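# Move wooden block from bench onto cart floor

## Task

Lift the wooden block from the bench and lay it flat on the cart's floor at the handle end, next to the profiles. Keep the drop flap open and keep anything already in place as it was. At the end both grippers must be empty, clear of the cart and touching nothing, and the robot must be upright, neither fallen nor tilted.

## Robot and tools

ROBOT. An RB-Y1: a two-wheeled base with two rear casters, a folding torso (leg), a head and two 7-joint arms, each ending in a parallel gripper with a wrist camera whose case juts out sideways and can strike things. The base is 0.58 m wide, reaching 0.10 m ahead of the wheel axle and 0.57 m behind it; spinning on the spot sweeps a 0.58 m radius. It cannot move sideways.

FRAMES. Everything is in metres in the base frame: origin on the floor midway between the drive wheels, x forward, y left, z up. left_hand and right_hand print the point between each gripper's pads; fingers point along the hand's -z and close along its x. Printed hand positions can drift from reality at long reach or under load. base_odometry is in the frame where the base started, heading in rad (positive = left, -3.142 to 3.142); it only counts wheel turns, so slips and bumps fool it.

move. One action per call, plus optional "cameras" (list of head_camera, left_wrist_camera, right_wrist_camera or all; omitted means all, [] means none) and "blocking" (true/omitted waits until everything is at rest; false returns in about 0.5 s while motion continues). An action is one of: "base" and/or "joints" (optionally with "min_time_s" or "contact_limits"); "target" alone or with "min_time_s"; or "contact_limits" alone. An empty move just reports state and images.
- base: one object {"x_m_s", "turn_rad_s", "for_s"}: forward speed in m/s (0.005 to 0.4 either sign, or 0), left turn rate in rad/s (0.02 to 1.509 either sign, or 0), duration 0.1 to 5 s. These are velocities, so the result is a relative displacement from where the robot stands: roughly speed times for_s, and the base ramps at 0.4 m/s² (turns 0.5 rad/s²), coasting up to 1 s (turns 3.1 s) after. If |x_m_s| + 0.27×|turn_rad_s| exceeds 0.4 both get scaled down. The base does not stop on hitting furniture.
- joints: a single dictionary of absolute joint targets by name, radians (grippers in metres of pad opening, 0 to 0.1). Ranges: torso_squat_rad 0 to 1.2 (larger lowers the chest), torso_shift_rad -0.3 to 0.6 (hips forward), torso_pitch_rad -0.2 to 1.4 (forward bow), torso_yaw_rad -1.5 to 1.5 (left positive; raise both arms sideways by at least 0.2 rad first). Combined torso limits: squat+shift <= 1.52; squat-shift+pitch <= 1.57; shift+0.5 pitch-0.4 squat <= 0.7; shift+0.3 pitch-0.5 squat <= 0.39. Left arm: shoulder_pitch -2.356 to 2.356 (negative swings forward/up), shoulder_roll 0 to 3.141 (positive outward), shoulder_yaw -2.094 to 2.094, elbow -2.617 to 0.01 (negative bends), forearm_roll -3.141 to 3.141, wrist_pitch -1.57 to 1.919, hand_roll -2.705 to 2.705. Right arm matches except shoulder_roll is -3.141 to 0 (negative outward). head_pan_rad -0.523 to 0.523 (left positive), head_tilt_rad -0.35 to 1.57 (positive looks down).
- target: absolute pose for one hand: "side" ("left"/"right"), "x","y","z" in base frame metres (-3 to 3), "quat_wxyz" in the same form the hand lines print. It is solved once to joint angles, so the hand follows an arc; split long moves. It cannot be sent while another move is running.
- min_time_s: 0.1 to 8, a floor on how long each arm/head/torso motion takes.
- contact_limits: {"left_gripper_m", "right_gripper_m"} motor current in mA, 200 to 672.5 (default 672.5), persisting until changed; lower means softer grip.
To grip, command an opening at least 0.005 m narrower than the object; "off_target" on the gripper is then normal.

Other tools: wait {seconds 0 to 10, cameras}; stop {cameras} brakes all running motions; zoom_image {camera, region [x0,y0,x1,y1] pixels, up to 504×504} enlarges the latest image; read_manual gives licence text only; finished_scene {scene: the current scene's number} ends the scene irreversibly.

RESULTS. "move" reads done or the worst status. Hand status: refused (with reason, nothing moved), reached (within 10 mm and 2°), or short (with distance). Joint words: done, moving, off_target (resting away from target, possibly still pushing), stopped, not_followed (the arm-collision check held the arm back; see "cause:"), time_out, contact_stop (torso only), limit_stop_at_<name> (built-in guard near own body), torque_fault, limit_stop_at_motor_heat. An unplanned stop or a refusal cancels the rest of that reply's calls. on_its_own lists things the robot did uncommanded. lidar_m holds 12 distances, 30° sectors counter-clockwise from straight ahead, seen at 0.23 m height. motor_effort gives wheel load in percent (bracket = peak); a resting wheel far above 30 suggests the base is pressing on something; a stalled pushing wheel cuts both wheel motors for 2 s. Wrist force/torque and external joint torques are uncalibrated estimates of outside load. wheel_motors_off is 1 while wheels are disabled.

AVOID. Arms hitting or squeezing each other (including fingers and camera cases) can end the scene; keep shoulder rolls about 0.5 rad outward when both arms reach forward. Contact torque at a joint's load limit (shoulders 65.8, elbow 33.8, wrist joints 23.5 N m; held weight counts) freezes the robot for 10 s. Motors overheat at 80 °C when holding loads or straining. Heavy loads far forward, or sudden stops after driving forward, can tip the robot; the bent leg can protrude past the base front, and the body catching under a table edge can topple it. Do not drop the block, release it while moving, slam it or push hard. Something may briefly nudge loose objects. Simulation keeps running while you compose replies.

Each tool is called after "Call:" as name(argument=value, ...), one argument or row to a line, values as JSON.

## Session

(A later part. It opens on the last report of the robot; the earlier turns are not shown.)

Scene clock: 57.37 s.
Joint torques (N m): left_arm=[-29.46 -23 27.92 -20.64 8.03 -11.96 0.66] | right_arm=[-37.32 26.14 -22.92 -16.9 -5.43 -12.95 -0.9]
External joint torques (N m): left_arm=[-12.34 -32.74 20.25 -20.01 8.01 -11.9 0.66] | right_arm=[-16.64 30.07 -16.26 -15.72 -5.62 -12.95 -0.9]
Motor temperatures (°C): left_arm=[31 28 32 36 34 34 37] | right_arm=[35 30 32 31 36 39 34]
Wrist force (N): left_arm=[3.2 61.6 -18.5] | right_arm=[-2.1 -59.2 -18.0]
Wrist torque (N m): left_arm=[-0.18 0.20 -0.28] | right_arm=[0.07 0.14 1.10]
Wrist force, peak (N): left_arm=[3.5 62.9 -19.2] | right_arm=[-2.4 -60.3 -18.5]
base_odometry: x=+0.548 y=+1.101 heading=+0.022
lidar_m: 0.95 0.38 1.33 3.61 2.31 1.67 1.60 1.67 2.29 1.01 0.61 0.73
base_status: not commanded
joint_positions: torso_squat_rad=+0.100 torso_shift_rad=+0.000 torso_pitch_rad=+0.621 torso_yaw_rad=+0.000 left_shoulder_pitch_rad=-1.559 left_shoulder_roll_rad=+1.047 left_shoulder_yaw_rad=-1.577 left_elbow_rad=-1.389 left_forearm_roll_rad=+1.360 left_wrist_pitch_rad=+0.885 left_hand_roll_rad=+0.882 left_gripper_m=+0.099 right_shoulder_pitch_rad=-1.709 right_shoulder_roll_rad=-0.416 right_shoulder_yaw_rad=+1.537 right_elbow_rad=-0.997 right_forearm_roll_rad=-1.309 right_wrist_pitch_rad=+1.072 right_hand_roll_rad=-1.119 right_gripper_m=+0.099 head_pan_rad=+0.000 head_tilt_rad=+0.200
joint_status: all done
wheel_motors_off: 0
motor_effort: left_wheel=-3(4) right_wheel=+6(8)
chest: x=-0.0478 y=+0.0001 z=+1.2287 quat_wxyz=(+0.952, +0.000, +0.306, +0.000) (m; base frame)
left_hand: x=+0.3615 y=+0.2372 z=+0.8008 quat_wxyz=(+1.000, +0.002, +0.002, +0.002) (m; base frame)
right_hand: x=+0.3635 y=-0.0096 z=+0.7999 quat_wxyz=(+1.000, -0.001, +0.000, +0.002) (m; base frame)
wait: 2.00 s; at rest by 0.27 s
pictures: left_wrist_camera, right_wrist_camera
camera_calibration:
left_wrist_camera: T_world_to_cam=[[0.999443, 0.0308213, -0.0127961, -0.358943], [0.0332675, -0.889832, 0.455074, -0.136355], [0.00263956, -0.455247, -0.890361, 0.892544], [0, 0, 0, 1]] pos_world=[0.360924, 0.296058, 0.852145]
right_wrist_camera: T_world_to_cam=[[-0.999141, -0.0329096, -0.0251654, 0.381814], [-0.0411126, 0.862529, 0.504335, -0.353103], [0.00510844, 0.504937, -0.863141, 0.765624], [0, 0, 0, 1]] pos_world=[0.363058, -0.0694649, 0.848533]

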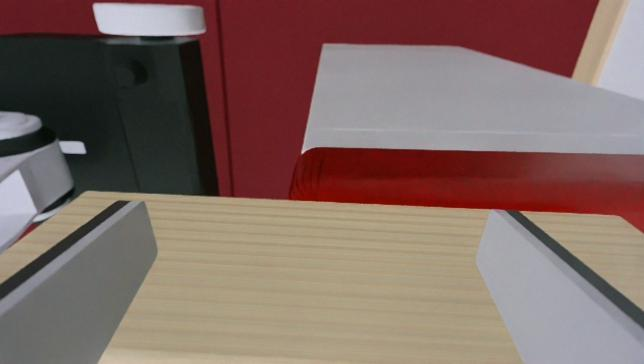

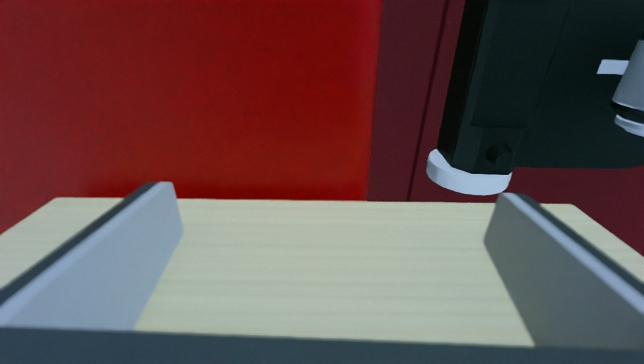

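Call:
move(
  base={"x_m_s": -0.15, "for_s": 1.0},
  joints={"torso_squat_rad": 0.0},
  min_time_s=0.5,
  cameras=["left_wrist_camera"],
)

Call:
move(
  base={"x_m_s": -0.25, "for_s": 1.6},
  cameras=["left_wrist_camera", "right_wrist_camera"],
)

Scene clock: 62.77 s.
Joint torques (N m): left_arm=[-30.22 -22.27 28.36 -20.86 7.91 -11.66 0.61] | right_arm=[-38.64 26.73 -23.05 -17.27 -5.62 -12.68 -0.98]
External joint torques (N m): left_arm=[-13.1 -32 20.69 -20.24 7.88 -11.61 0.61] | right_arm=[-17.95 30.67 -16.39 -16.1 -5.82 -12.68 -0.98]
Motor temperatures (°C): left_arm=[32 29 32 37 35 35 37] | right_arm=[36 31 32 31 36 40 34]
Wrist force (N): left_arm=[3.6 60.8 -18.5] | right_arm=[-2.3 -59.2 -17.9]
Wrist torque (N m): left_arm=[-0.20 0.29 -0.30] | right_arm=[0.15 0.07 1.11]
Wrist force, peak (N): left_arm=[3.3 62.9 -18.3] | right_arm=[-2.6 -60.6 -18.2]
move: done
base_odometry: x=+0.398 y=+1.098 heading=+0.023
lidar_m: 0.77 0.53 1.55 4.19 2.08 1.52 1.44 1.53 2.05 1.36 0.73 0.73
base_status: done (sent for 1 of 1 s)
joint_positions: torso_squat_rad=+0.000 torso_shift_rad=+0.000 torso_pitch_rad=+0.621 torso_yaw_rad=+0.000 left_shoulder_pitch_rad=-1.559 left_shoulder_roll_rad=+1.047 left_shoulder_yaw_rad=-1.577 left_elbow_rad=-1.389 left_forearm_roll_rad=+1.360 left_wrist_pitch_rad=+0.885 left_hand_roll_rad=+0.882 left_gripper_m=+0.099 right_shoulder_pitch_rad=-1.708 right_shoulder_roll_rad=-0.417 right_shoulder_yaw_rad=+1.537 right_elbow_rad=-0.997 right_forearm_roll_rad=-1.309 right_wrist_pitch_rad=+1.072 right_hand_roll_rad=-1.119 right_gripper_m=+0.099 head_pan_rad=+0.000 head_tilt_rad=+0.200
joint_status: all done
wheel_motors_off: 0
motor_effort: left_wheel=+17(38) right_wheel=-23(33)
chest: x=-0.0478 y=+0.0001 z=+1.2322 quat_wxyz=(+0.952, +0.000, +0.305, +0.000) (m; base frame)
left_hand: x=+0.3614 y=+0.2371 z=+0.8042 quat_wxyz=(+1.000, +0.002, +0.002, +0.002) (m; base frame)
right_hand: x=+0.3635 y=-0.0098 z=+0.8033 quat_wxyz=(+1.000, -0.001, +0.001, +0.002) (m; base frame)
pictures: left_wrist_camera
camera_calibration:
left_wrist_camera: T_world_to_cam=[[0.999446, 0.0307282, -0.0127557, -0.358808], [0.0331656, -0.889733, 0.455275, -0.138062], [0.00264061, -0.455446, -0.89026, 0.895543], [0, 0, 0, 1]] pos_world=[0.360824, 0.296058, 0.855545]

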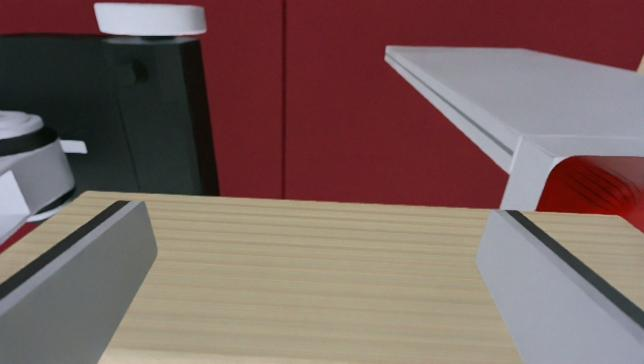

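Scene clock: 65.30 s.
Joint torques (N m): left_arm=[-30.15 -21.88 28.2 -20.91 7.88 -11.59 0.62] | right_arm=[-38.75 26.47 -23.88 -17.27 -5.59 -12.74 -1]
External joint torques (N m): left_arm=[-13.03 -31.61 20.53 -20.29 7.85 -11.54 0.62] | right_arm=[-18.07 30.41 -17.22 -16.1 -5.78 -12.74 -1]
Motor temperatures (°C): left_arm=[32 29 32 37 35 35 37] | right_arm=[36 31 32 31 36 41 34]
Wrist force (N): left_arm=[4.1 61.2 -18.1] | right_arm=[-2.2 -58.8 -18.9]
Wrist torque (N m): left_arm=[-0.27 0.31 -0.27] | right_arm=[0.12 0.08 1.12]
Wrist force, peak (N): left_arm=[2.7 62.5 -17.8] | right_arm=[-4.2 -59.4 -19.4]
move: done
base_odometry: x=-0.002 y=+1.089 heading=+0.023
lidar_m: 0.89 1.57 2.11 4.30 1.49 1.10 1.05 1.09 1.49 4.00 1.25 1.04
base_status: done (sent for 1.6 of 1.6 s)
joint_positions: torso_squat_rad=+0.000 torso_shift_rad=+0.000 torso_pitch_rad=+0.621 torso_yaw_rad=+0.000 left_shoulder_pitch_rad=-1.558 left_shoulder_roll_rad=+1.047 left_shoulder_yaw_rad=-1.577 left_elbow_rad=-1.389 left_forearm_roll_rad=+1.360 left_wrist_pitch_rad=+0.885 left_hand_roll_rad=+0.882 left_gripper_m=+0.099 right_shoulder_pitch_rad=-1.708 right_shoulder_roll_rad=-0.417 right_shoulder_yaw_rad=+1.537 right_elbow_rad=-0.997 right_forearm_roll_rad=-1.309 right_wrist_pitch_rad=+1.072 right_hand_roll_rad=-1.119 right_gripper_m=+0.099 head_pan_rad=+0.000 head_tilt_rad=+0.200
joint_status: not commanded
wheel_motors_off: 0
motor_effort: left_wheel=-6(28) right_wheel=+8(49)
chest: x=-0.0478 y=+0.0001 z=+1.2322 quat_wxyz=(+0.952, +0.000, +0.305, +0.000) (m; base frame)
left_hand: x=+0.3614 y=+0.2371 z=+0.8043 quat_wxyz=(+1.000, +0.002, +0.002, +0.002) (m; base frame)
right_hand: x=+0.3634 y=-0.0098 z=+0.8033 quat_wxyz=(+1.000, -0.002, +0.001, +0.002) (m; base frame)
pictures: left_wrist_camera, right_wrist_camera
camera_calibration:
left_wrist_camera: T_world_to_cam=[[0.999446, 0.0307282, -0.0127557, -0.358808], [0.0331656, -0.889733, 0.455275, -0.138062], [0.00264061, -0.455446, -0.89026, 0.895543], [0, 0, 0, 1]] pos_world=[0.360824, 0.296058, 0.855545]
right_wrist_camera: T_world_to_cam=[[-0.999149, -0.0326905, -0.0251448, 0.381793], [-0.0409119, 0.862649, 0.504145, -0.354552], [0.00521042, 0.504745, -0.863253, 0.768706], [0, 0, 0, 1]] pos_world=[0.362957, -0.0696651, 0.851933]

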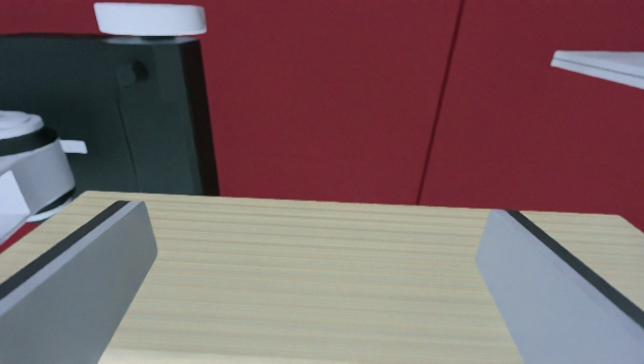

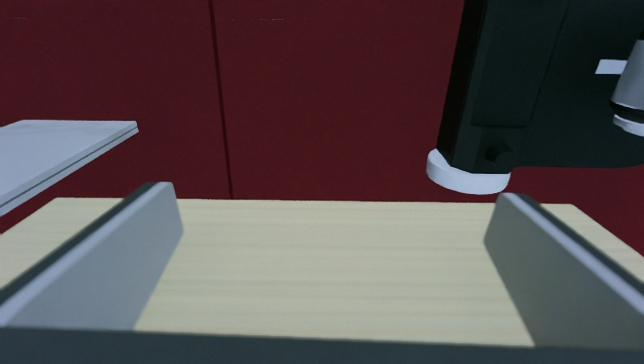

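Call:
move(
  base={"turn_rad_s": -0.6, "for_s": 2.657},
  joints={"head_tilt_rad": 0.45},
  cameras=[],
)

Call:
move(
  base={"x_m_s": 0.38, "for_s": 3.95},
  cameras=[],
)

Call:
move(
  base={"turn_rad_s": 0.6, "for_s": 2.65},
  cameras=["head_camera", "left_wrist_camera"],
)

Scene clock: 71.17 s.
Joint torques (N m): left_arm=[-30.13 -22.08 27.82 -20.84 7.85 -11.59 0.65] | right_arm=[-38.72 26.8 -23.38 -17.43 -5.65 -12.54 -1.02]
External joint torques (N m): left_arm=[-13.01 -31.81 20.14 -20.22 7.83 -11.54 0.65] | right_arm=[-18.04 30.74 -16.72 -16.26 -5.84 -12.54 -1.02]
Motor temperatures (°C): left_arm=[32 29 32 37 35 36 37] | right_arm=[37 31 32 32 36 42 34]
Wrist force (N): left_arm=[2.8 61.0 -18.5] | right_arm=[-2.7 -59.1 -19.4]
Wrist torque (N m): left_arm=[-0.23 0.18 -0.32] | right_arm=[0.11 0.02 1.15]
Wrist force, peak (N): left_arm=[3.6 62.2 -18.9] | right_arm=[-2.8 -59.6 -19.1]
move: done
base_odometry: x=-0.002 y=+1.089 heading=-1.577
lidar_m: 3.46 1.25 1.05 0.91 0.92 2.03 4.51 1.60 1.11 1.06 1.08 1.41
base_status: done (sent for 2.67 of 2.67 s)
joint_positions: torso_squat_rad=+0.000 torso_shift_rad=+0.000 torso_pitch_rad=+0.621 torso_yaw_rad=+0.000 left_shoulder_pitch_rad=-1.559 left_shoulder_roll_rad=+1.047 left_shoulder_yaw_rad=-1.577 left_elbow_rad=-1.389 left_forearm_roll_rad=+1.360 left_wrist_pitch_rad=+0.885 left_hand_roll_rad=+0.882 left_gripper_m=+0.099 right_shoulder_pitch_rad=-1.708 right_shoulder_roll_rad=-0.417 right_shoulder_yaw_rad=+1.537 right_elbow_rad=-0.997 right_forearm_roll_rad=-1.309 right_wrist_pitch_rad=+1.072 right_hand_roll_rad=-1.119 right_gripper_m=+0.099 head_pan_rad=+0.000 head_tilt_rad=+0.450
joint_status: all done
wheel_motors_off: 0
motor_effort: left_wheel=+15(46) right_wheel=-1(44)
chest: x=-0.0478 y=+0.0001 z=+1.2322 quat_wxyz=(+0.952, +0.000, +0.305, +0.000) (m; base frame)
left_hand: x=+0.3614 y=+0.2371 z=+0.8042 quat_wxyz=(+1.000, +0.002, +0.002, +0.002) (m; base frame)
right_hand: x=+0.3635 y=-0.0098 z=+0.8033 quat_wxyz=(+1.000, -0.002, +0.001, +0.002) (m; base frame)
pictures: none
No camera images: "cameras" was empty.

Scene clock: 76.37 s.
Joint torques (N m): left_arm=[-29.66 -21.8 27.94 -20.94 7.97 -11.55 0.54] | right_arm=[-38.8 26.64 -23.37 -17.27 -5.76 -12.55 -0.88]
External joint torques (N m): left_arm=[-12.54 -31.53 20.27 -20.32 7.94 -11.5 0.54] | right_arm=[-18.12 30.58 -16.71 -16.1 -5.96 -12.55 -0.88]
Motor temperatures (°C): left_arm=[32 29 32 38 35 36 37] | right_arm=[37 31 32 32 36 42 34]
Wrist force (N): left_arm=[2.9 61.7 -18.3] | right_arm=[-2.4 -58.9 -19.0]
Wrist torque (N m): left_arm=[-0.26 0.19 -0.35] | right_arm=[0.09 0.04 1.10]
Wrist force, peak (N): left_arm=[3.9 62.4 -18.3] | right_arm=[-1.5 -59.7 -19.3]
move: done
base_odometry: x=-0.011 y=-0.419 heading=-1.576
lidar_m: 3.19 2.36 0.84 0.78 0.82 1.36 4.71 1.49 1.04 0.98 1.00 1.32
base_status: done (sent for 3.97 of 3.97 s)
joint_positions: torso_squat_rad=+0.000 torso_shift_rad=+0.000 torso_pitch_rad=+0.621 torso_yaw_rad=+0.000 left_shoulder_pitch_rad=-1.559 left_shoulder_roll_rad=+1.047 left_shoulder_yaw_rad=-1.577 left_elbow_rad=-1.389 left_forearm_roll_rad=+1.360 left_wrist_pitch_rad=+0.885 left_hand_roll_rad=+0.882 left_gripper_m=+0.099 right_shoulder_pitch_rad=-1.708 right_shoulder_roll_rad=-0.417 right_shoulder_yaw_rad=+1.537 right_elbow_rad=-0.997 right_forearm_roll_rad=-1.309 right_wrist_pitch_rad=+1.072 right_hand_roll_rad=-1.119 right_gripper_m=+0.099 head_pan_rad=+0.000 head_tilt_rad=+0.450
joint_status: not commanded
wheel_motors_off: 0
motor_effort: left_wheel=+1(48) right_wheel=-3(41)
chest: x=-0.0477 y=+0.0001 z=+1.2322 quat_wxyz=(+0.952, +0.000, +0.306, +0.000) (m; base frame)
left_hand: x=+0.3615 y=+0.2371 z=+0.8041 quat_wxyz=(+1.000, +0.002, +0.002, +0.002) (m; base frame)
right_hand: x=+0.3635 y=-0.0098 z=+0.8032 quat_wxyz=(+1.000, -0.002, +0.001, +0.002) (m; base frame)
pictures: none
No camera images: "cameras" was empty.

Scene clock: 80.57 s.
Joint torques (N m): left_arm=[-29.7 -21.7 27.93 -20.87 7.91 -11.55 0.57] | right_arm=[-38.75 26.95 -23.11 -17.2 -5.71 -12.59 -0.99]
External joint torques (N m): left_arm=[-12.59 -31.43 20.25 -20.25 7.89 -11.5 0.57] | right_arm=[-18.07 30.88 -16.45 -16.03 -5.9 -12.59 -0.99]
Motor temperatures (°C): left_arm=[32 29 32 38 35 36 37] | right_arm=[37 31 32 32 36 42 34]
Wrist force (N): left_arm=[2.9 61.2 -18.2] | right_arm=[-2.4 -59.5 -18.3]
Wrist torque (N m): left_arm=[-0.26 0.22 -0.33] | right_arm=[0.15 0.04 1.10]
Wrist force, peak (N): left_arm=[3.4 62.0 -18.7] | right_arm=[-2.6 -60.2 -18.7]
move: done
base_odometry: x=-0.011 y=-0.419 heading=+0.023
lidar_m: 0.79 0.83 1.36 3.98 1.39 1.02 0.96 1.02 1.39 3.64 2.29 0.83
base_status: done (sent for 2.67 of 2.67 s)
joint_positions: torso_squat_rad=+0.000 torso_shift_rad=+0.000 torso_pitch_rad=+0.621 torso_yaw_rad=+0.000 left_shoulder_pitch_rad=-1.559 left_shoulder_roll_rad=+1.047 left_shoulder_yaw_rad=-1.577 left_elbow_rad=-1.389 left_forearm_roll_rad=+1.360 left_wrist_pitch_rad=+0.885 left_hand_roll_rad=+0.882 left_gripper_m=+0.099 right_shoulder_pitch_rad=-1.708 right_shoulder_roll_rad=-0.417 right_shoulder_yaw_rad=+1.537 right_elbow_rad=-0.997 right_forearm_roll_rad=-1.309 right_wrist_pitch_rad=+1.072 right_hand_roll_rad=-1.119 right_gripper_m=+0.099 head_pan_rad=+0.000 head_tilt_rad=+0.450
joint_status: not commanded
wheel_motors_off: 0
motor_effort: left_wheel=-2(40) right_wheel=+16(36)
chest: x=-0.0477 y=+0.0001 z=+1.2322 quat_wxyz=(+0.952, +0.000, +0.306, +0.000) (m; base frame)
left_hand: x=+0.3615 y=+0.2371 z=+0.8042 quat_wxyz=(+1.000, +0.002, +0.002, +0.002) (m; base frame)
right_hand: x=+0.3635 y=-0.0098 z=+0.8032 quat_wxyz=(+1.000, -0.002, +0.001, +0.002) (m; base frame)
pictures: head_camera, left_wrist_camera
camera_calibration:
head_camera: T_world_to_cam=[[-0.0126705, -0.999506, -0.0287627, 0.0400653], [-0.848696, 0.02596, -0.528244, 0.855127], [0.52873, 0.0177177, -0.848605, 1.07222], [0, 0, 0, 1]] pos_world=[0.159335, -0.00115087, 1.36276]
left_wrist_camera: T_world_to_cam=[[0.999447, 0.0306818, -0.0128477, -0.358814], [0.033166, -0.889694, 0.45535, -0.138186], [0.0025404, -0.455524, -0.89022, 0.895434], [0, 0, 0, 1]] pos_world=[0.360924, 0.295958, 0.855445]

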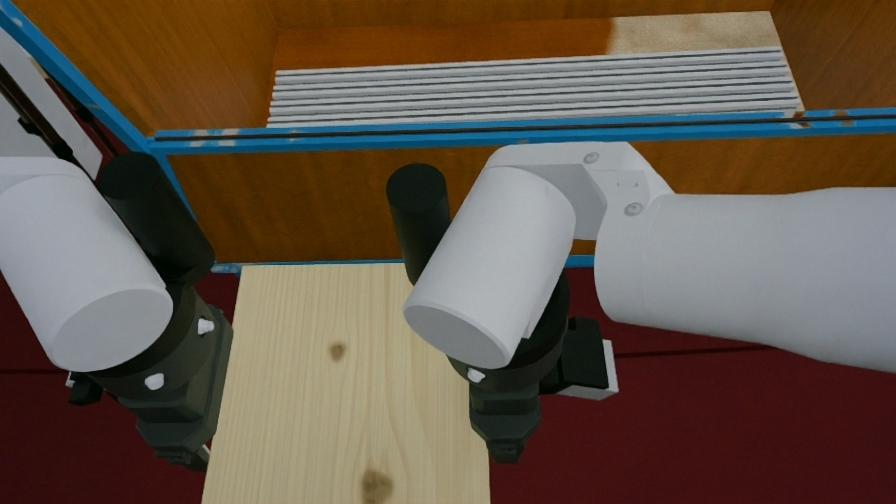

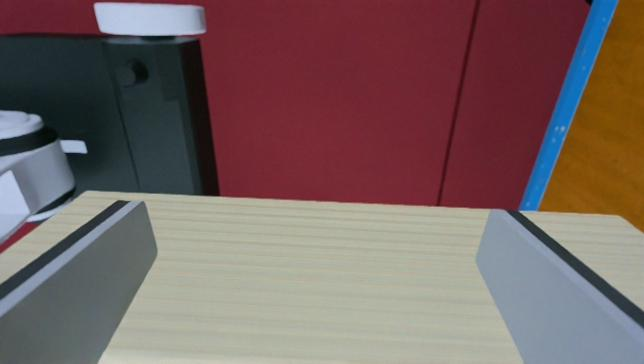

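Call:
move(
  base={"turn_rad_s": -0.2, "for_s": 0.55},
  cameras=[],
)

Call:
move(
  base={"x_m_s": 0.25, "for_s": 1.72},
  cameras=[],
)

Call:
move(
  base={"turn_rad_s": 0.2, "for_s": 0.55},
  cameras=["head_camera", "left_wrist_camera"],
)

Scene clock: 87.37 s.
Joint torques (N m): left_arm=[-29.78 -21.88 27.85 -20.97 7.82 -11.58 0.61] | right_arm=[-38.87 26.44 -23.39 -17.29 -5.74 -12.54 -1]
External joint torques (N m): left_arm=[-12.66 -31.61 20.17 -20.35 7.8 -11.53 0.61] | right_arm=[-18.19 30.37 -16.73 -16.11 -5.93 -12.54 -1]
Motor temperatures (°C): left_arm=[32 29 33 38 36 37 37] | right_arm=[37 32 32 32 36 43 34]
Wrist force (N): left_arm=[4.2 61.4 -18.4] | right_arm=[-2.3 -59.2 -18.4]
Wrist torque (N m): left_arm=[-0.30 0.35 -0.34] | right_arm=[0.14 0.04 1.09]
Wrist force, peak (N): left_arm=[3.6 62.3 -19.1] | right_arm=[-2.8 -59.7 -19.1]
move: done
base_odometry: x=-0.011 y=-0.419 heading=-0.090
lidar_m: 0.79 0.81 1.35 4.27 1.61 1.06 0.98 1.00 1.25 2.61 2.60 0.87
base_status: done (sent for 0.57 of 0.57 s)
joint_positions: torso_squat_rad=+0.000 torso_shift_rad=+0.000 torso_pitch_rad=+0.621 torso_yaw_rad=+0.000 left_shoulder_pitch_rad=-1.559 left_shoulder_roll_rad=+1.047 left_shoulder_yaw_rad=-1.577 left_elbow_rad=-1.389 left_forearm_roll_rad=+1.360 left_wrist_pitch_rad=+0.885 left_hand_roll_rad=+0.882 left_gripper_m=+0.099 right_shoulder_pitch_rad=-1.708 right_shoulder_roll_rad=-0.417 right_shoulder_yaw_rad=+1.537 right_elbow_rad=-0.997 right_forearm_roll_rad=-1.309 right_wrist_pitch_rad=+1.072 right_hand_roll_rad=-1.119 right_gripper_m=+0.099 head_pan_rad=+0.000 head_tilt_rad=+0.450
joint_status: not commanded
wheel_motors_off: 0
motor_effort: left_wheel=+1(15) right_wheel=-15(27)
chest: x=-0.0477 y=+0.0001 z=+1.2322 quat_wxyz=(+0.952, +0.000, +0.306, +0.000) (m; base frame)
left_hand: x=+0.3615 y=+0.2371 z=+0.8042 quat_wxyz=(+1.000, +0.002, +0.002, +0.002) (m; base frame)
right_hand: x=+0.3635 y=-0.0098 z=+0.8032 quat_wxyz=(+1.000, -0.002, +0.001, +0.002) (m; base frame)
pictures: none
No camera images: "cameras" was empty.

Scene clock: 90.07 s.
Joint torques (N m): left_arm=[-29.64 -21.97 28 -20.95 7.87 -11.63 0.65] | right_arm=[-38.73 27.06 -23.53 -17.3 -5.7 -12.5 -0.93]
External joint torques (N m): left_arm=[-12.52 -31.7 20.32 -20.32 7.85 -11.58 0.65] | right_arm=[-18.05 30.99 -16.87 -16.13 -5.89 -12.5 -0.93]
Motor temperatures (°C): left_arm=[32 29 33 38 36 37 37] | right_arm=[37 32 32 32 36 43 34]
Wrist force (N): left_arm=[3.3 61.9 -18.0] | right_arm=[-2.6 -58.8 -18.2]
Wrist torque (N m): left_arm=[-0.33 0.26 -0.28] | right_arm=[0.12 0.07 1.08]
Wrist force, peak (N): left_arm=[4.6 62.5 -19.5] | right_arm=[-4.1 -59.7 -18.8]
move: done
base_odometry: x=+0.421 y=-0.457 heading=-0.089
lidar_m: 0.36 0.38 0.47 1.82 2.29 1.51 1.41 1.44 1.80 3.80 0.60 0.40
base_status: done (sent for 1.73 of 1.73 s)
joint_positions: torso_squat_rad=+0.000 torso_shift_rad=+0.000 torso_pitch_rad=+0.621 torso_yaw_rad=+0.000 left_shoulder_pitch_rad=-1.559 left_shoulder_roll_rad=+1.047 left_shoulder_yaw_rad=-1.577 left_elbow_rad=-1.389 left_forearm_roll_rad=+1.360 left_wrist_pitch_rad=+0.885 left_hand_roll_rad=+0.882 left_gripper_m=+0.099 right_shoulder_pitch_rad=-1.708 right_shoulder_roll_rad=-0.417 right_shoulder_yaw_rad=+1.537 right_elbow_rad=-0.997 right_forearm_roll_rad=-1.309 right_wrist_pitch_rad=+1.072 right_hand_roll_rad=-1.119 right_gripper_m=+0.099 head_pan_rad=+0.000 head_tilt_rad=+0.450
joint_status: not commanded
wheel_motors_off: 0
motor_effort: left_wheel=+16(52) right_wheel=-18(32)
chest: x=-0.0477 y=+0.0001 z=+1.2322 quat_wxyz=(+0.952, +0.000, +0.306, +0.000) (m; base frame)
left_hand: x=+0.3615 y=+0.2371 z=+0.8042 quat_wxyz=(+1.000, +0.002, +0.002, +0.002) (m; base frame)
right_hand: x=+0.3635 y=-0.0098 z=+0.8032 quat_wxyz=(+1.000, -0.002, +0.001, +0.002) (m; base frame)
pictures: none
No camera images: "cameras" was empty.

Scene clock: 91.37 s.
Joint torques (N m): left_arm=[-29.53 -21.87 27.85 -20.99 7.82 -11.55 0.59] | right_arm=[-38.7 26.7 -23.69 -17.34 -5.71 -12.58 -0.99]
External joint torques (N m): left_arm=[-12.41 -31.6 20.18 -20.37 7.8 -11.5 0.59] | right_arm=[-18.03 30.64 -17.04 -16.17 -5.9 -12.58 -0.99]
Motor temperatures (°C): left_arm=[32 29 33 38 36 37 37] | right_arm=[37 32 32 32 36 43 34]
Wrist force (N): left_arm=[3.2 60.9 -18.0] | right_arm=[-2.5 -59.4 -18.7]
Wrist torque (N m): left_arm=[-0.20 0.23 -0.26] | right_arm=[0.16 0.05 1.11]
Wrist force, peak (N): left_arm=[3.2 62.3 -17.7] | right_arm=[-2.4 -59.8 -18.9]
move: done
base_odometry: x=+0.421 y=-0.457 heading=+0.024
lidar_m: 0.36 0.38 0.53 4.41 2.01 1.47 1.40 1.47 2.00 4.72 0.54 0.37
base_status: done (sent for 0.57 of 0.57 s)
joint_positions: torso_squat_rad=+0.000 torso_shift_rad=+0.000 torso_pitch_rad=+0.621 torso_yaw_rad=+0.000 left_shoulder_pitch_rad=-1.559 left_shoulder_roll_rad=+1.047 left_shoulder_yaw_rad=-1.577 left_elbow_rad=-1.389 left_forearm_roll_rad=+1.360 left_wrist_pitch_rad=+0.885 left_hand_roll_rad=+0.882 left_gripper_m=+0.099 right_shoulder_pitch_rad=-1.708 right_shoulder_roll_rad=-0.417 right_shoulder_yaw_rad=+1.537 right_elbow_rad=-0.997 right_forearm_roll_rad=-1.309 right_wrist_pitch_rad=+1.072 right_hand_roll_rad=-1.119 right_gripper_m=+0.099 head_pan_rad=+0.000 head_tilt_rad=+0.450
joint_status: not commanded
wheel_motors_off: 0
motor_effort: left_wheel=-16(32) right_wheel=+1(26)
chest: x=-0.0477 y=+0.0001 z=+1.2322 quat_wxyz=(+0.952, +0.000, +0.306, +0.000) (m; base frame)
left_hand: x=+0.3615 y=+0.2371 z=+0.8042 quat_wxyz=(+1.000, +0.002, +0.002, +0.002) (m; base frame)
right_hand: x=+0.3635 y=-0.0098 z=+0.8032 quat_wxyz=(+1.000, -0.002, +0.001, +0.002) (m; base frame)
pictures: head_camera, left_wrist_camera
camera_calibration:
head_camera: T_world_to_cam=[[-0.0126706, -0.999506, -0.0287628, 0.0400654], [-0.848696, 0.0259601, -0.528244, 0.855127], [0.52873, 0.0177177, -0.848605, 1.07222], [0, 0, 0, 1]] pos_world=[0.159335, -0.00115087, 1.36276]
left_wrist_camera: T_world_to_cam=[[0.999447, 0.0306812, -0.0128487, -0.358713], [0.0331658, -0.889673, 0.455392, -0.138224], [0.00254079, -0.455566, -0.890198, 0.895428], [0, 0, 0, 1]] pos_world=[0.360824, 0.295958, 0.855445]

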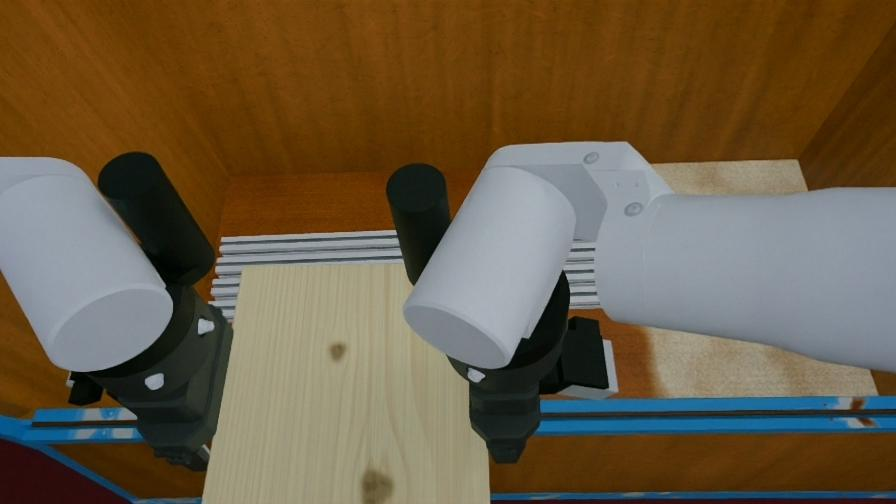

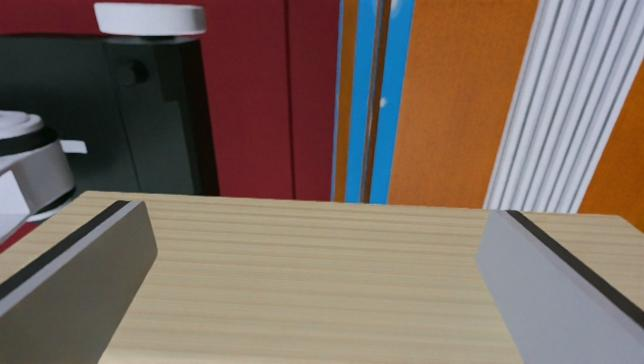

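Call:
move(
  base={"x_m_s": 0.1, "for_s": 1.0},
  joints={"torso_squat_rad": 0.3, "torso_shift_rad": 0.12, "head_tilt_rad": 0.6},
  cameras=["left_wrist_camera", "right_wrist_camera"],
)

Scene clock: 105.67 s.
Joint torques (N m): left_arm=[-29.69 -21.84 28.22 -21.07 7.9 -11.45 0.47] | right_arm=[-38.79 26.98 -23.63 -17.46 -5.62 -12.67 -0.91]
External joint torques (N m): left_arm=[-12.58 -31.56 20.55 -20.44 7.88 -11.4 0.47] | right_arm=[-18.12 30.91 -16.97 -16.29 -5.82 -12.67 -0.91]
Motor temperatures (°C): left_arm=[33 29 33 39 36 37 37] | right_arm=[38 32 33 33 37 44 34]
Wrist force (N): left_arm=[3.5 61.9 -18.3] | right_arm=[-2.4 -58.8 -18.3]
Wrist torque (N m): left_arm=[-0.34 0.23 -0.32] | right_arm=[0.11 0.07 1.12]
Wrist force, peak (N): left_arm=[3.4 62.5 -18.7] | right_arm=[-4.5 -59.5 -19.0]
move: done
base_odometry: x=+0.521 y=-0.455 heading=+0.024
lidar_m: 0.26 0.28 0.39 1.78 2.15 1.57 1.49 1.57 2.13 4.30 0.37 0.28
base_status: done (sent for 1 of 1 s)
joint_positions: torso_squat_rad=+0.300 torso_shift_rad=+0.120 torso_pitch_rad=+0.621 torso_yaw_rad=+0.000 left_shoulder_pitch_rad=-1.559 left_shoulder_roll_rad=+1.047 left_shoulder_yaw_rad=-1.577 left_elbow_rad=-1.388 left_forearm_roll_rad=+1.360 left_wrist_pitch_rad=+0.885 left_hand_roll_rad=+0.882 left_gripper_m=+0.099 right_shoulder_pitch_rad=-1.708 right_shoulder_roll_rad=-0.417 right_shoulder_yaw_rad=+1.537 right_elbow_rad=-0.997 right_forearm_roll_rad=-1.309 right_wrist_pitch_rad=+1.072 right_hand_roll_rad=-1.119 right_gripper_m=+0.099 head_pan_rad=+0.000 head_tilt_rad=+0.600
joint_status: all done
wheel_motors_off: 0
motor_effort: left_wheel=-3(40) right_wheel=+1(40)
chest: x=+0.0323 y=+0.0001 z=+1.1961 quat_wxyz=(+0.952, +0.000, +0.305, +0.000) (m; base frame)
left_hand: x=+0.4415 y=+0.2371 z=+0.7681 quat_wxyz=(+1.000, +0.002, +0.002, +0.002) (m; base frame)
right_hand: x=+0.4435 y=-0.0099 z=+0.7671 quat_wxyz=(+1.000, -0.002, +0.001, +0.002) (m; base frame)
pictures: left_wrist_camera, right_wrist_camera
camera_calibration:
left_wrist_camera: T_world_to_cam=[[0.999446, 0.0307276, -0.0127602, -0.439317], [0.0331668, -0.889672, 0.455395, -0.12449], [0.00264079, -0.455566, -0.890198, 0.863133], [0, 0, 0, 1]] pos_world=[0.440924, 0.295958, 0.819445]
right_wrist_camera: T_world_to_cam=[[-0.999154, -0.0326614, -0.0250028, 0.460802], [-0.0408139, 0.862763, 0.503959, -0.332908], [0.00511148, 0.504553, -0.863366, 0.737162], [0, 0, 0, 1]] pos_world=[0.443057, -0.0696659, 0.815734]

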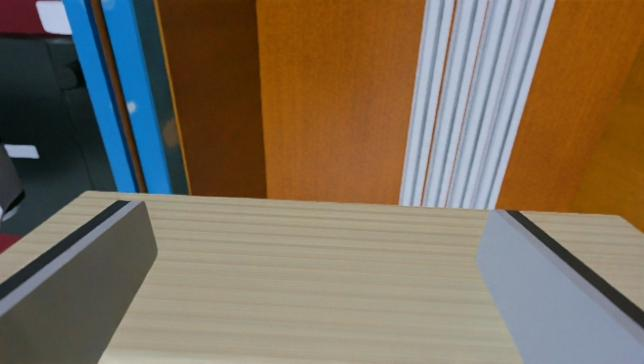

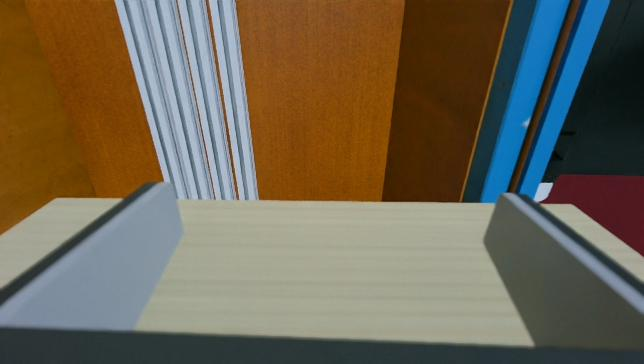

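Call:
move(
  joints={"torso_squat_rad": 0.75, "torso_shift_rad": 0.157},
  cameras=["head_camera"],
)

Call:
move(
  joints={"torso_squat_rad": 1.04, "torso_shift_rad": 0.23},
)

Scene clock: 112.67 s.
Joint torques (N m): left_arm=[-29.68 -21.84 28.03 -21.02 7.93 -11.46 0.56] | right_arm=[-38.67 26.56 -23.63 -17.46 -5.68 -12.56 -0.97]
External joint torques (N m): left_arm=[-12.57 -31.57 20.36 -20.4 7.91 -11.41 0.55] | right_arm=[-18 30.5 -16.97 -16.28 -5.88 -12.56 -0.97]
Motor temperatures (°C): left_arm=[33 29 33 39 36 37 37] | right_arm=[38 32 33 33 37 44 34]
Wrist force (N): left_arm=[2.9 61.0 -18.9] | right_arm=[-2.8 -59.2 -19.1]
Wrist torque (N m): left_arm=[-0.19 0.21 -0.28] | right_arm=[0.15 0.05 1.14]
Wrist force, peak (N): left_arm=[3.2 62.0 -19.0] | right_arm=[-2.4 -59.7 -18.4]
move: done
base_odometry: x=+0.521 y=-0.455 heading=+0.024
lidar_m: 0.27 0.27 0.38 1.79 2.16 1.56 1.50 1.57 2.14 4.30 0.37 0.28
base_status: not commanded
joint_positions: torso_squat_rad=+0.750 torso_shift_rad=+0.157 torso_pitch_rad=+0.621 torso_yaw_rad=+0.000 left_shoulder_pitch_rad=-1.559 left_shoulder_roll_rad=+1.047 left_shoulder_yaw_rad=-1.577 left_elbow_rad=-1.388 left_forearm_roll_rad=+1.360 left_wrist_pitch_rad=+0.885 left_hand_roll_rad=+0.882 left_gripper_m=+0.099 right_shoulder_pitch_rad=-1.708 right_shoulder_roll_rad=-0.417 right_shoulder_yaw_rad=+1.537 right_elbow_rad=-0.997 right_forearm_roll_rad=-1.309 right_wrist_pitch_rad=+1.072 right_hand_roll_rad=-1.119 right_gripper_m=+0.099 head_pan_rad=+0.000 head_tilt_rad=+0.600
joint_status: all done
wheel_motors_off: 0
motor_effort: left_wheel=-1(3) right_wheel=+1(4)
chest: x=+0.0323 y=+0.0001 z=+1.0381 quat_wxyz=(+0.952, +0.000, +0.305, +0.000) (m; base frame)
left_hand: x=+0.4415 y=+0.2371 z=+0.6101 quat_wxyz=(+1.000, +0.002, +0.002, +0.002) (m; base frame)
right_hand: x=+0.4435 y=-0.0099 z=+0.6091 quat_wxyz=(+1.000, -0.002, +0.001, +0.002) (m; base frame)
pictures: head_camera
camera_calibration:
head_camera: T_world_to_cam=[[-0.0168255, -0.999506, -0.026548, 0.0335582], [-0.918086, 0.0259606, -0.39553, 0.674425], [0.396024, 0.0177183, -0.918069, 0.969845], [0, 0, 0, 1]] pos_world=[0.235662, -0.00115087, 1.15803]

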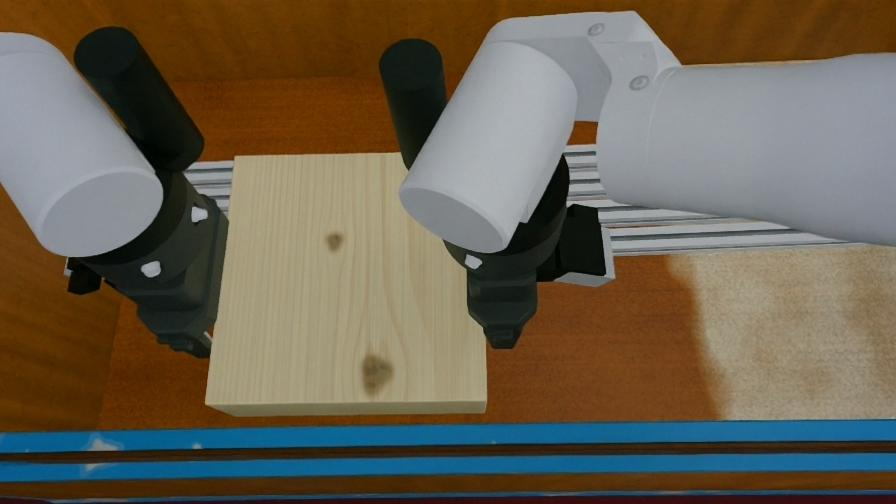

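Scene clock: 114.47 s.
Joint torques (N m): left_arm=[-30.11 -21.81 28.22 -21.2 7.91 -11.48 0.57] | right_arm=[-38.92 26.89 -23.63 -17.32 -5.58 -12.56 -0.92]
External joint torques (N m): left_arm=[-13 -31.54 20.55 -20.58 7.88 -11.43 0.57] | right_arm=[-18.25 30.82 -16.97 -16.15 -5.77 -12.56 -0.92]
Motor temperatures (°C): left_arm=[33 29 33 39 36 37 37] | right_arm=[38 32 33 33 37 44 34]
Wrist force (N): left_arm=[2.8 61.4 -19.1] | right_arm=[-2.8 -58.5 -18.6]
Wrist torque (N m): left_arm=[-0.29 0.15 -0.25] | right_arm=[0.10 0.03 1.11]
Wrist force, peak (N): left_arm=[3.1 62.4 -17.9] | right_arm=[-2.0 -59.5 -18.2]
move: done
base_odometry: x=+0.521 y=-0.455 heading=+0.024
lidar_m: 0.26 0.28 0.38 1.78 2.15 1.55 1.50 1.57 2.14 4.31 0.40 0.27
base_status: not commanded
joint_positions: torso_squat_rad=+1.040 torso_shift_rad=+0.230 torso_pitch_rad=+0.621 torso_yaw_rad=+0.000 left_shoulder_pitch_rad=-1.559 left_shoulder_roll_rad=+1.047 left_shoulder_yaw_rad=-1.577 left_elbow_rad=-1.388 left_forearm_roll_rad=+1.360 left_wrist_pitch_rad=+0.885 left_hand_roll_rad=+0.882 left_gripper_m=+0.099 right_shoulder_pitch_rad=-1.708 right_shoulder_roll_rad=-0.417 right_shoulder_yaw_rad=+1.537 right_elbow_rad=-0.997 right_forearm_roll_rad=-1.309 right_wrist_pitch_rad=+1.072 right_hand_roll_rad=-1.119 right_gripper_m=+0.099 head_pan_rad=+0.000 head_tilt_rad=+0.600
joint_status: all done
wheel_motors_off: 0
motor_effort: left_wheel=-2(3) right_wheel=+3(4)
chest: x=+0.0329 y=+0.0001 z=+0.8772 quat_wxyz=(+0.952, +0.000, +0.305, +0.000) (m; base frame)
left_hand: x=+0.4421 y=+0.2371 z=+0.4492 quat_wxyz=(+1.000, +0.002, +0.002, +0.002) (m; base frame)
right_hand: x=+0.4442 y=-0.0099 z=+0.4483 quat_wxyz=(+1.000, -0.002, +0.001, +0.002) (m; base frame)
pictures: head_camera, left_wrist_camera, right_wrist_camera
camera_calibration:
head_camera: T_world_to_cam=[[-0.0168255, -0.999506, -0.026548, 0.0291984], [-0.918086, 0.0259606, -0.39553, 0.611429], [0.396024, 0.0177183, -0.918069, 0.821852], [0, 0, 0, 1]] pos_world=[0.236362, -0.00125087, 0.997131]
left_wrist_camera: T_world_to_cam=[[0.999447, 0.0306818, -0.0128477, -0.443929], [0.033166, -0.889694, 0.45535, 0.0207451], [0.0025404, -0.455524, -0.89022, 0.57929], [0, 0, 0, 1]] pos_world=[0.441524, 0.295958, 0.500545]
right_wrist_camera: T_world_to_cam=[[-0.999154, -0.0326593, -0.0250016, 0.453427], [-0.0408116, 0.862763, 0.503959, -0.172137], [0.0051115, 0.504553, -0.863366, 0.461968], [0, 0, 0, 1]] pos_world=[0.443657, -0.0697659, 0.496934]

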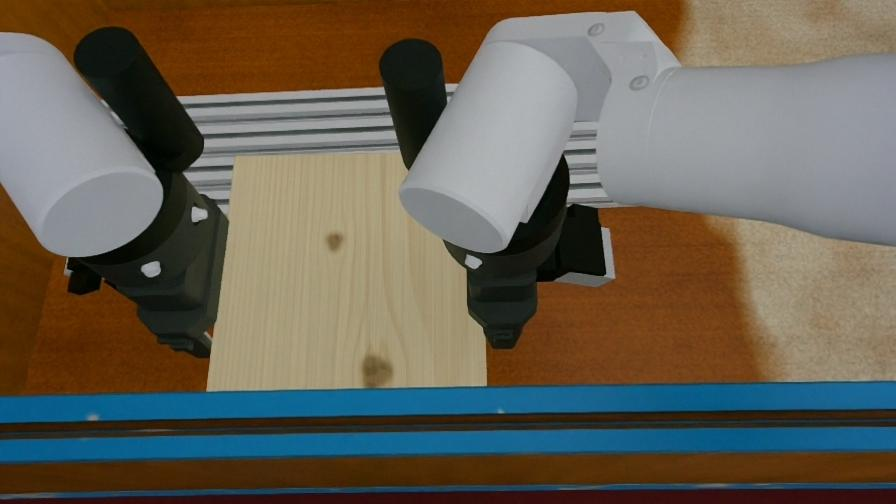

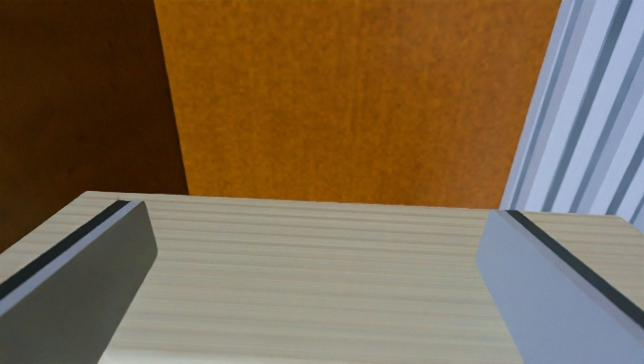

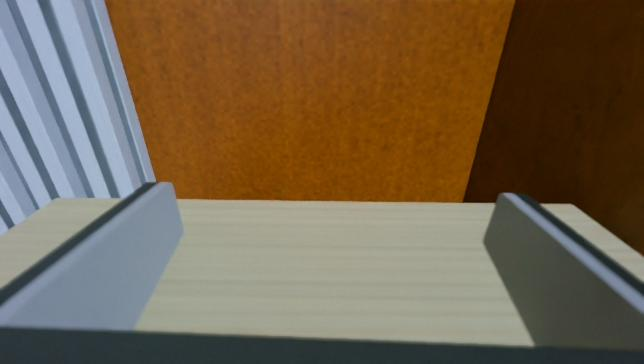

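Call:
move(
  base={"x_m_s": 0.02, "for_s": 0.4},
  joints={"torso_squat_rad": 1.14, "torso_shift_rad": 0.275},
  cameras=["left_wrist_camera", "right_wrist_camera"],
)

Call:
move(
  joints={"torso_squat_rad": 1.175, "torso_shift_rad": 0.3},
  cameras=["left_wrist_camera", "right_wrist_camera"],
)

Scene clock: 119.90 s.
Joint torques (N m): left_arm=[-30.08 -21.81 28.23 -21.06 7.8 -11.4 0.69] | right_arm=[-38.84 26.95 -23.86 -17.37 -5.71 -12.56 -0.97]
External joint torques (N m): left_arm=[-12.97 -31.53 20.56 -20.44 7.78 -11.35 0.69] | right_arm=[-18.17 30.88 -17.21 -16.19 -5.9 -12.56 -0.97]
Motor temperatures (°C): left_arm=[33 29 33 39 36 37 37] | right_arm=[38 32 33 33 37 44 34]
Wrist force (N): left_arm=[3.2 61.4 -18.5] | right_arm=[-2.3 -58.8 -18.2]
Wrist torque (N m): left_arm=[-0.25 0.27 -0.31] | right_arm=[0.12 0.10 1.09]
Wrist force, peak (N): left_arm=[2.9 61.6 -20.8] | right_arm=[-3.7 -59.6 -20.3]
move: done
base_odometry: x=+0.529 y=-0.454 heading=+0.024
lidar_m: 0.25 0.27 0.37 1.79 2.16 1.58 1.50 1.58 2.15 4.28 0.39 0.27
base_status: done (sent for 0.4 of 0.4 s)
joint_positions: torso_squat_rad=+1.140 torso_shift_rad=+0.275 torso_pitch_rad=+0.621 torso_yaw_rad=+0.000 left_shoulder_pitch_rad=-1.558 left_shoulder_roll_rad=+1.047 left_shoulder_yaw_rad=-1.577 left_elbow_rad=-1.388 left_forearm_roll_rad=+1.360 left_wrist_pitch_rad=+0.885 left_hand_roll_rad=+0.882 left_gripper_m=+0.099 right_shoulder_pitch_rad=-1.708 right_shoulder_roll_rad=-0.417 right_shoulder_yaw_rad=+1.537 right_elbow_rad=-0.997 right_forearm_roll_rad=-1.309 right_wrist_pitch_rad=+1.072 right_hand_roll_rad=-1.119 right_gripper_m=+0.099 head_pan_rad=+0.000 head_tilt_rad=+0.600
joint_status: all done
wheel_motors_off: 0
motor_effort: left_wheel=-2(18) right_wheel=+1(15)
chest: x=+0.0315 y=+0.0001 z=+0.8135 quat_wxyz=(+0.952, +0.000, +0.305, +0.000) (m; base frame)
left_hand: x=+0.4407 y=+0.2370 z=+0.3855 quat_wxyz=(+1.000, +0.002, +0.002, +0.002) (m; base frame)
right_hand: x=+0.4427 y=-0.0099 z=+0.3845 quat_wxyz=(+1.000, -0.002, +0.001, +0.002) (m; base frame)
pictures: left_wrist_camera, right_wrist_camera
camera_calibration:
left_wrist_camera: T_world_to_cam=[[0.999443, 0.0307696, -0.0128952, -0.443352], [0.0332657, -0.88967, 0.455391, 0.0497285], [0.00253974, -0.455566, -0.890198, 0.52259], [0, 0, 0, 1]] pos_world=[0.440124, 0.295958, 0.436845]
right_wrist_camera: T_world_to_cam=[[-0.999154, -0.0326593, -0.0250016, 0.450336], [-0.0408116, 0.862763, 0.503959, -0.140096], [0.0051115, 0.504553, -0.863366, 0.40698], [0, 0, 0, 1]] pos_world=[0.442157, -0.0697659, 0.433234]

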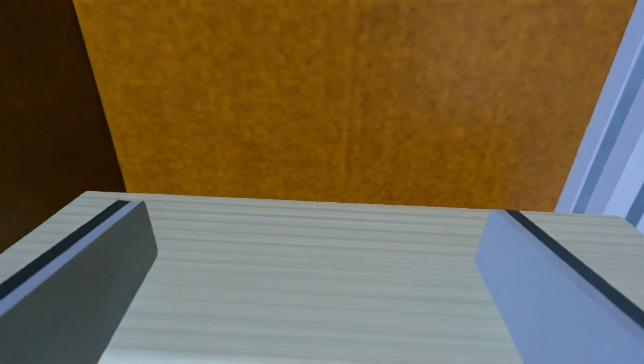

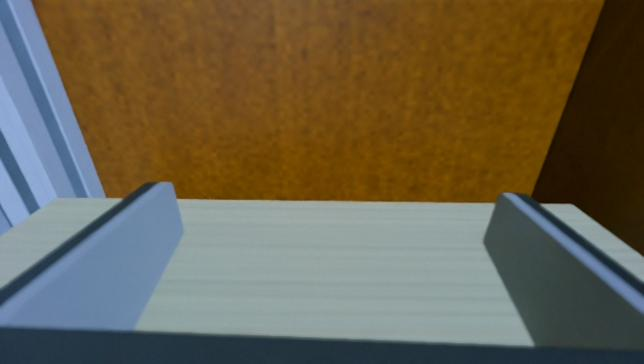

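Scene clock: 120.80 s.
Joint torques (N m): left_arm=[-29.72 -21.96 28.12 -21.02 7.83 -11.49 0.52] | right_arm=[-39.19 26.65 -23.61 -17.48 -5.64 -12.52 -0.95]
External joint torques (N m): left_arm=[-12.61 -31.68 20.45 -20.4 7.81 -11.44 0.52] | right_arm=[-18.51 30.59 -16.96 -16.31 -5.84 -12.52 -0.95]
Motor temperatures (°C): left_arm=[33 29 33 39 36 37 37] | right_arm=[38 32 33 33 37 44 34]
Wrist force (N): left_arm=[3.0 61.0 -18.4] | right_arm=[-2.4 -58.7 -18.7]
Wrist torque (N m): left_arm=[-0.20 0.19 -0.29] | right_arm=[0.12 0.03 1.06]
Wrist force, peak (N): left_arm=[2.8 62.5 -18.1] | right_arm=[-2.3 -59.4 -18.3]
move: done
base_odometry: x=+0.529 y=-0.454 heading=+0.024
lidar_m: 0.25 0.28 0.38 1.79 2.15 1.58 1.51 1.56 2.15 4.31 0.38 0.27
base_status: not commanded
joint_positions: torso_squat_rad=+1.175 torso_shift_rad=+0.300 torso_pitch_rad=+0.621 torso_yaw_rad=+0.000 left_shoulder_pitch_rad=-1.559 left_shoulder_roll_rad=+1.047 left_shoulder_yaw_rad=-1.577 left_elbow_rad=-1.388 left_forearm_roll_rad=+1.360 left_wrist_pitch_rad=+0.885 left_hand_roll_rad=+0.882 left_gripper_m=+0.099 right_shoulder_pitch_rad=-1.708 right_shoulder_roll_rad=-0.417 right_shoulder_yaw_rad=+1.537 right_elbow_rad=-0.997 right_forearm_roll_rad=-1.309 right_wrist_pitch_rad=+1.072 right_hand_roll_rad=-1.119 right_gripper_m=+0.099 head_pan_rad=+0.000 head_tilt_rad=+0.600
joint_status: all done
wheel_motors_off: 0
motor_effort: left_wheel=-2(3) right_wheel=+2(4)
chest: x=+0.0319 y=+0.0001 z=+0.7900 quat_wxyz=(+0.952, +0.000, +0.305, +0.000) (m; base frame)
left_hand: x=+0.4411 y=+0.2370 z=+0.3620 quat_wxyz=(+1.000, +0.002, +0.002, +0.002) (m; base frame)
right_hand: x=+0.4431 y=-0.0099 z=+0.3610 quat_wxyz=(+1.000, -0.002, +0.001, +0.002) (m; base frame)
pictures: left_wrist_camera, right_wrist_camera
camera_calibration:
left_wrist_camera: T_world_to_cam=[[0.999447, 0.0306812, -0.0128487, -0.443949], [0.0331658, -0.889673, 0.455392, 0.0604648], [0.00254079, -0.455566, -0.890198, 0.501669], [0, 0, 0, 1]] pos_world=[0.440424, 0.295958, 0.413345]
right_wrist_camera: T_world_to_cam=[[-0.999154, -0.0326593, -0.0250016, 0.450148], [-0.0408116, 0.862763, 0.503959, -0.128236], [0.0051115, 0.504553, -0.863366, 0.386689], [0, 0, 0, 1]] pos_world=[0.442557, -0.0697659, 0.409734]

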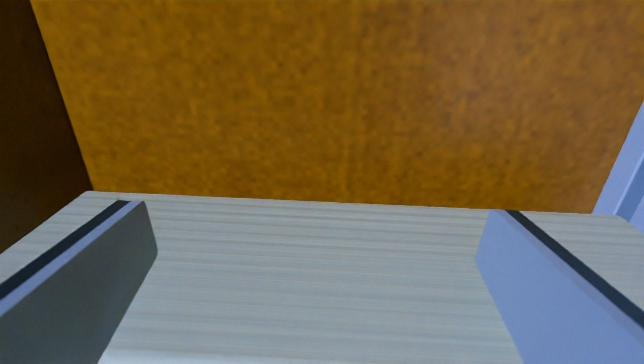

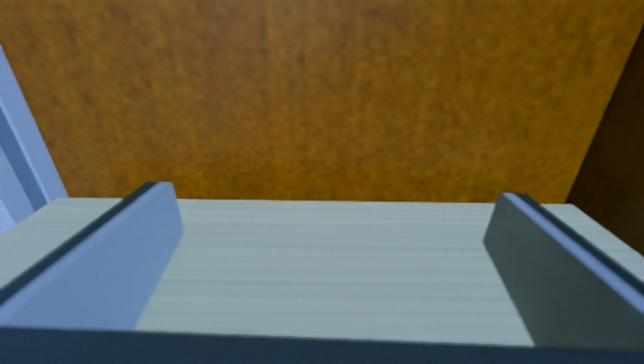

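Call:
move(
  base={"x_m_s": -0.02, "for_s": 0.2},
  joints={"torso_squat_rad": 1.19, "torso_shift_rad": 0.31},
  min_time_s=0.8,
  cameras=["left_wrist_camera", "right_wrist_camera"],
)

Scene clock: 123.90 s.
Joint torques (N m): left_arm=[-29.95 -21.78 28.12 -20.96 7.83 -11.41 0.56] | right_arm=[-38.87 26.75 -23.77 -17.5 -5.72 -12.67 -0.89]
External joint torques (N m): left_arm=[-12.84 -31.5 20.45 -20.34 7.81 -11.36 0.56] | right_arm=[-18.19 30.69 -17.11 -16.33 -5.92 -12.67 -0.89]
Motor temperatures (°C): left_arm=[33 29 33 39 36 37 37] | right_arm=[38 32 33 33 37 44 34]
Wrist force (N): left_arm=[3.0 60.9 -18.2] | right_arm=[-2.3 -59.5 -18.2]
Wrist torque (N m): left_arm=[-0.19 0.22 -0.33] | right_arm=[0.21 0.06 1.08]
Wrist force, peak (N): left_arm=[3.6 61.9 -18.9] | right_arm=[-2.0 -59.6 -18.7]
move: done
base_odometry: x=+0.525 y=-0.455 heading=+0.024
lidar_m: 0.26 0.28 0.37 1.77 2.16 1.56 1.49 1.59 2.15 4.31 0.39 0.28
base_status: done (sent for 0.2 of 0.2 s)
joint_positions: torso_squat_rad=+1.190 torso_shift_rad=+0.310 torso_pitch_rad=+0.621 torso_yaw_rad=+0.000 left_shoulder_pitch_rad=-1.559 left_shoulder_roll_rad=+1.047 left_shoulder_yaw_rad=-1.577 left_elbow_rad=-1.388 left_forearm_roll_rad=+1.360 left_wrist_pitch_rad=+0.885 left_hand_roll_rad=+0.882 left_gripper_m=+0.099 right_shoulder_pitch_rad=-1.708 right_shoulder_roll_rad=-0.417 right_shoulder_yaw_rad=+1.537 right_elbow_rad=-0.997 right_forearm_roll_rad=-1.309 right_wrist_pitch_rad=+1.072 right_hand_roll_rad=-1.119 right_gripper_m=+0.099 head_pan_rad=+0.000 head_tilt_rad=+0.600
joint_status: all done
wheel_motors_off: 0
motor_effort: left_wheel=+0(19) right_wheel=+4(15)
chest: x=+0.0314 y=+0.0001 z=+0.7800 quat_wxyz=(+0.952, +0.000, +0.305, +0.000) (m; base frame)
left_hand: x=+0.4407 y=+0.2370 z=+0.3521 quat_wxyz=(+1.000, +0.002, +0.002, +0.002) (m; base frame)
right_hand: x=+0.4427 y=-0.0099 z=+0.3511 quat_wxyz=(+1.000, -0.002, +0.000, +0.002) (m; base frame)
pictures: left_wrist_camera, right_wrist_camera
camera_calibration:
left_wrist_camera: T_world_to_cam=[[0.999449, 0.0306857, -0.0126253, -0.443871], [0.033068, -0.889673, 0.455399, 0.065069], [0.00274184, -0.455565, -0.890198, 0.492679], [0, 0, 0, 1]] pos_world=[0.440124, 0.295958, 0.403345]
right_wrist_camera: T_world_to_cam=[[-0.999149, -0.0326468, -0.0252246, 0.449587], [-0.0409132, 0.862764, 0.503949, -0.123164], [0.00531056, 0.504552, -0.863365, 0.377968], [0, 0, 0, 1]] pos_world=[0.442158, -0.0697659, 0.399733]

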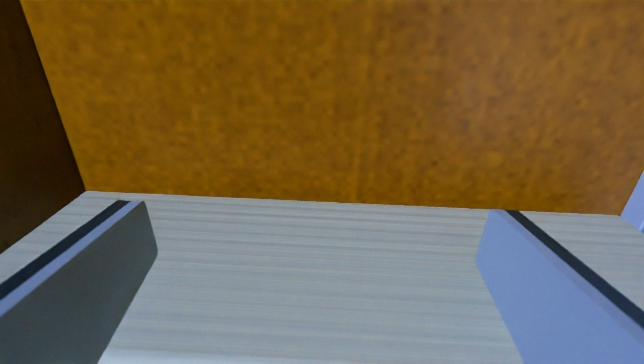

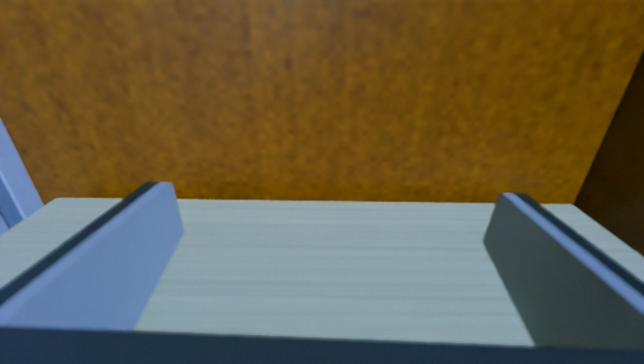

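Call:
move(
  joints={"torso_squat_rad": 1.2, "torso_shift_rad": 0.315},
  min_time_s=0.6,
  cameras=["left_wrist_camera"],
)

Scene clock: 125.90 s.
Joint torques (N m): left_arm=[-29.55 -21.93 27.88 -21.18 8.92 -11.53 1.39] | right_arm=[-36.6 26.71 -23.56 -16.15 -6.28 -12.97 -2.22]
External joint torques (N m): left_arm=[-12.43 -31.66 20.2 -20.56 8.9 -11.47 1.39] | right_arm=[-15.92 30.65 -16.9 -14.98 -6.48 -12.97 -2.21]
Motor temperatures (°C): left_arm=[33 29 33 39 36 37 37] | right_arm=[38 32 33 33 37 44 34]
Wrist force (N): left_arm=[3.9 62.5 -18.9] | right_arm=[-3.9 -59.8 -11.1]
Wrist torque (N m): left_arm=[-0.22 -0.16 -1.58] | right_arm=[0.16 -0.37 2.59]
Wrist force, peak (N): left_arm=[4.6 63.5 -18.6] | right_arm=[-2.6 -59.5 -18.5]
move: done
base_odometry: x=+0.525 y=-0.455 heading=+0.024
lidar_m: 0.26 0.26 0.37 1.79 2.17 1.58 1.51 1.57 2.14 4.32 0.42 0.29
base_status: not commanded
joint_positions: torso_squat_rad=+1.200 torso_shift_rad=+0.315 torso_pitch_rad=+0.620 torso_yaw_rad=+0.000 left_shoulder_pitch_rad=-1.559 left_shoulder_roll_rad=+1.047 left_shoulder_yaw_rad=-1.578 left_elbow_rad=-1.388 left_forearm_roll_rad=+1.360 left_wrist_pitch_rad=+0.885 left_hand_roll_rad=+0.882 left_gripper_m=+0.099 right_shoulder_pitch_rad=-1.709 right_shoulder_roll_rad=-0.417 right_shoulder_yaw_rad=+1.537 right_elbow_rad=-0.997 right_forearm_roll_rad=-1.309 right_wrist_pitch_rad=+1.072 right_hand_roll_rad=-1.119 right_gripper_m=+0.099 head_pan_rad=+0.000 head_tilt_rad=+0.600
joint_status: all done
wheel_motors_off: 0
motor_effort: left_wheel=-1(2) right_wheel=+3(4)
chest: x=+0.0306 y=+0.0001 z=+0.7736 quat_wxyz=(+0.952, +0.000, +0.305, +0.000) (m; base frame)
left_hand: x=+0.4401 y=+0.2371 z=+0.3458 quat_wxyz=(+1.000, +0.002, +0.002, +0.002) (m; base frame)
right_hand: x=+0.4422 y=-0.0098 z=+0.3450 quat_wxyz=(+1.000, -0.002, +0.000, +0.002) (m; base frame)
pictures: left_wrist_camera
camera_calibration:
left_wrist_camera: T_world_to_cam=[[0.999468, 0.0302949, -0.0120766, -0.44336], [0.0324705, -0.889749, 0.455294, 0.0682429], [0.00304796, -0.455444, -0.890259, 0.487015], [0, 0, 0, 1]] pos_world=[0.439424, 0.295958, 0.397145]

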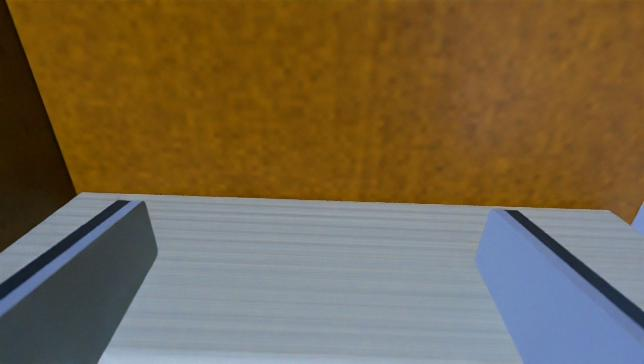

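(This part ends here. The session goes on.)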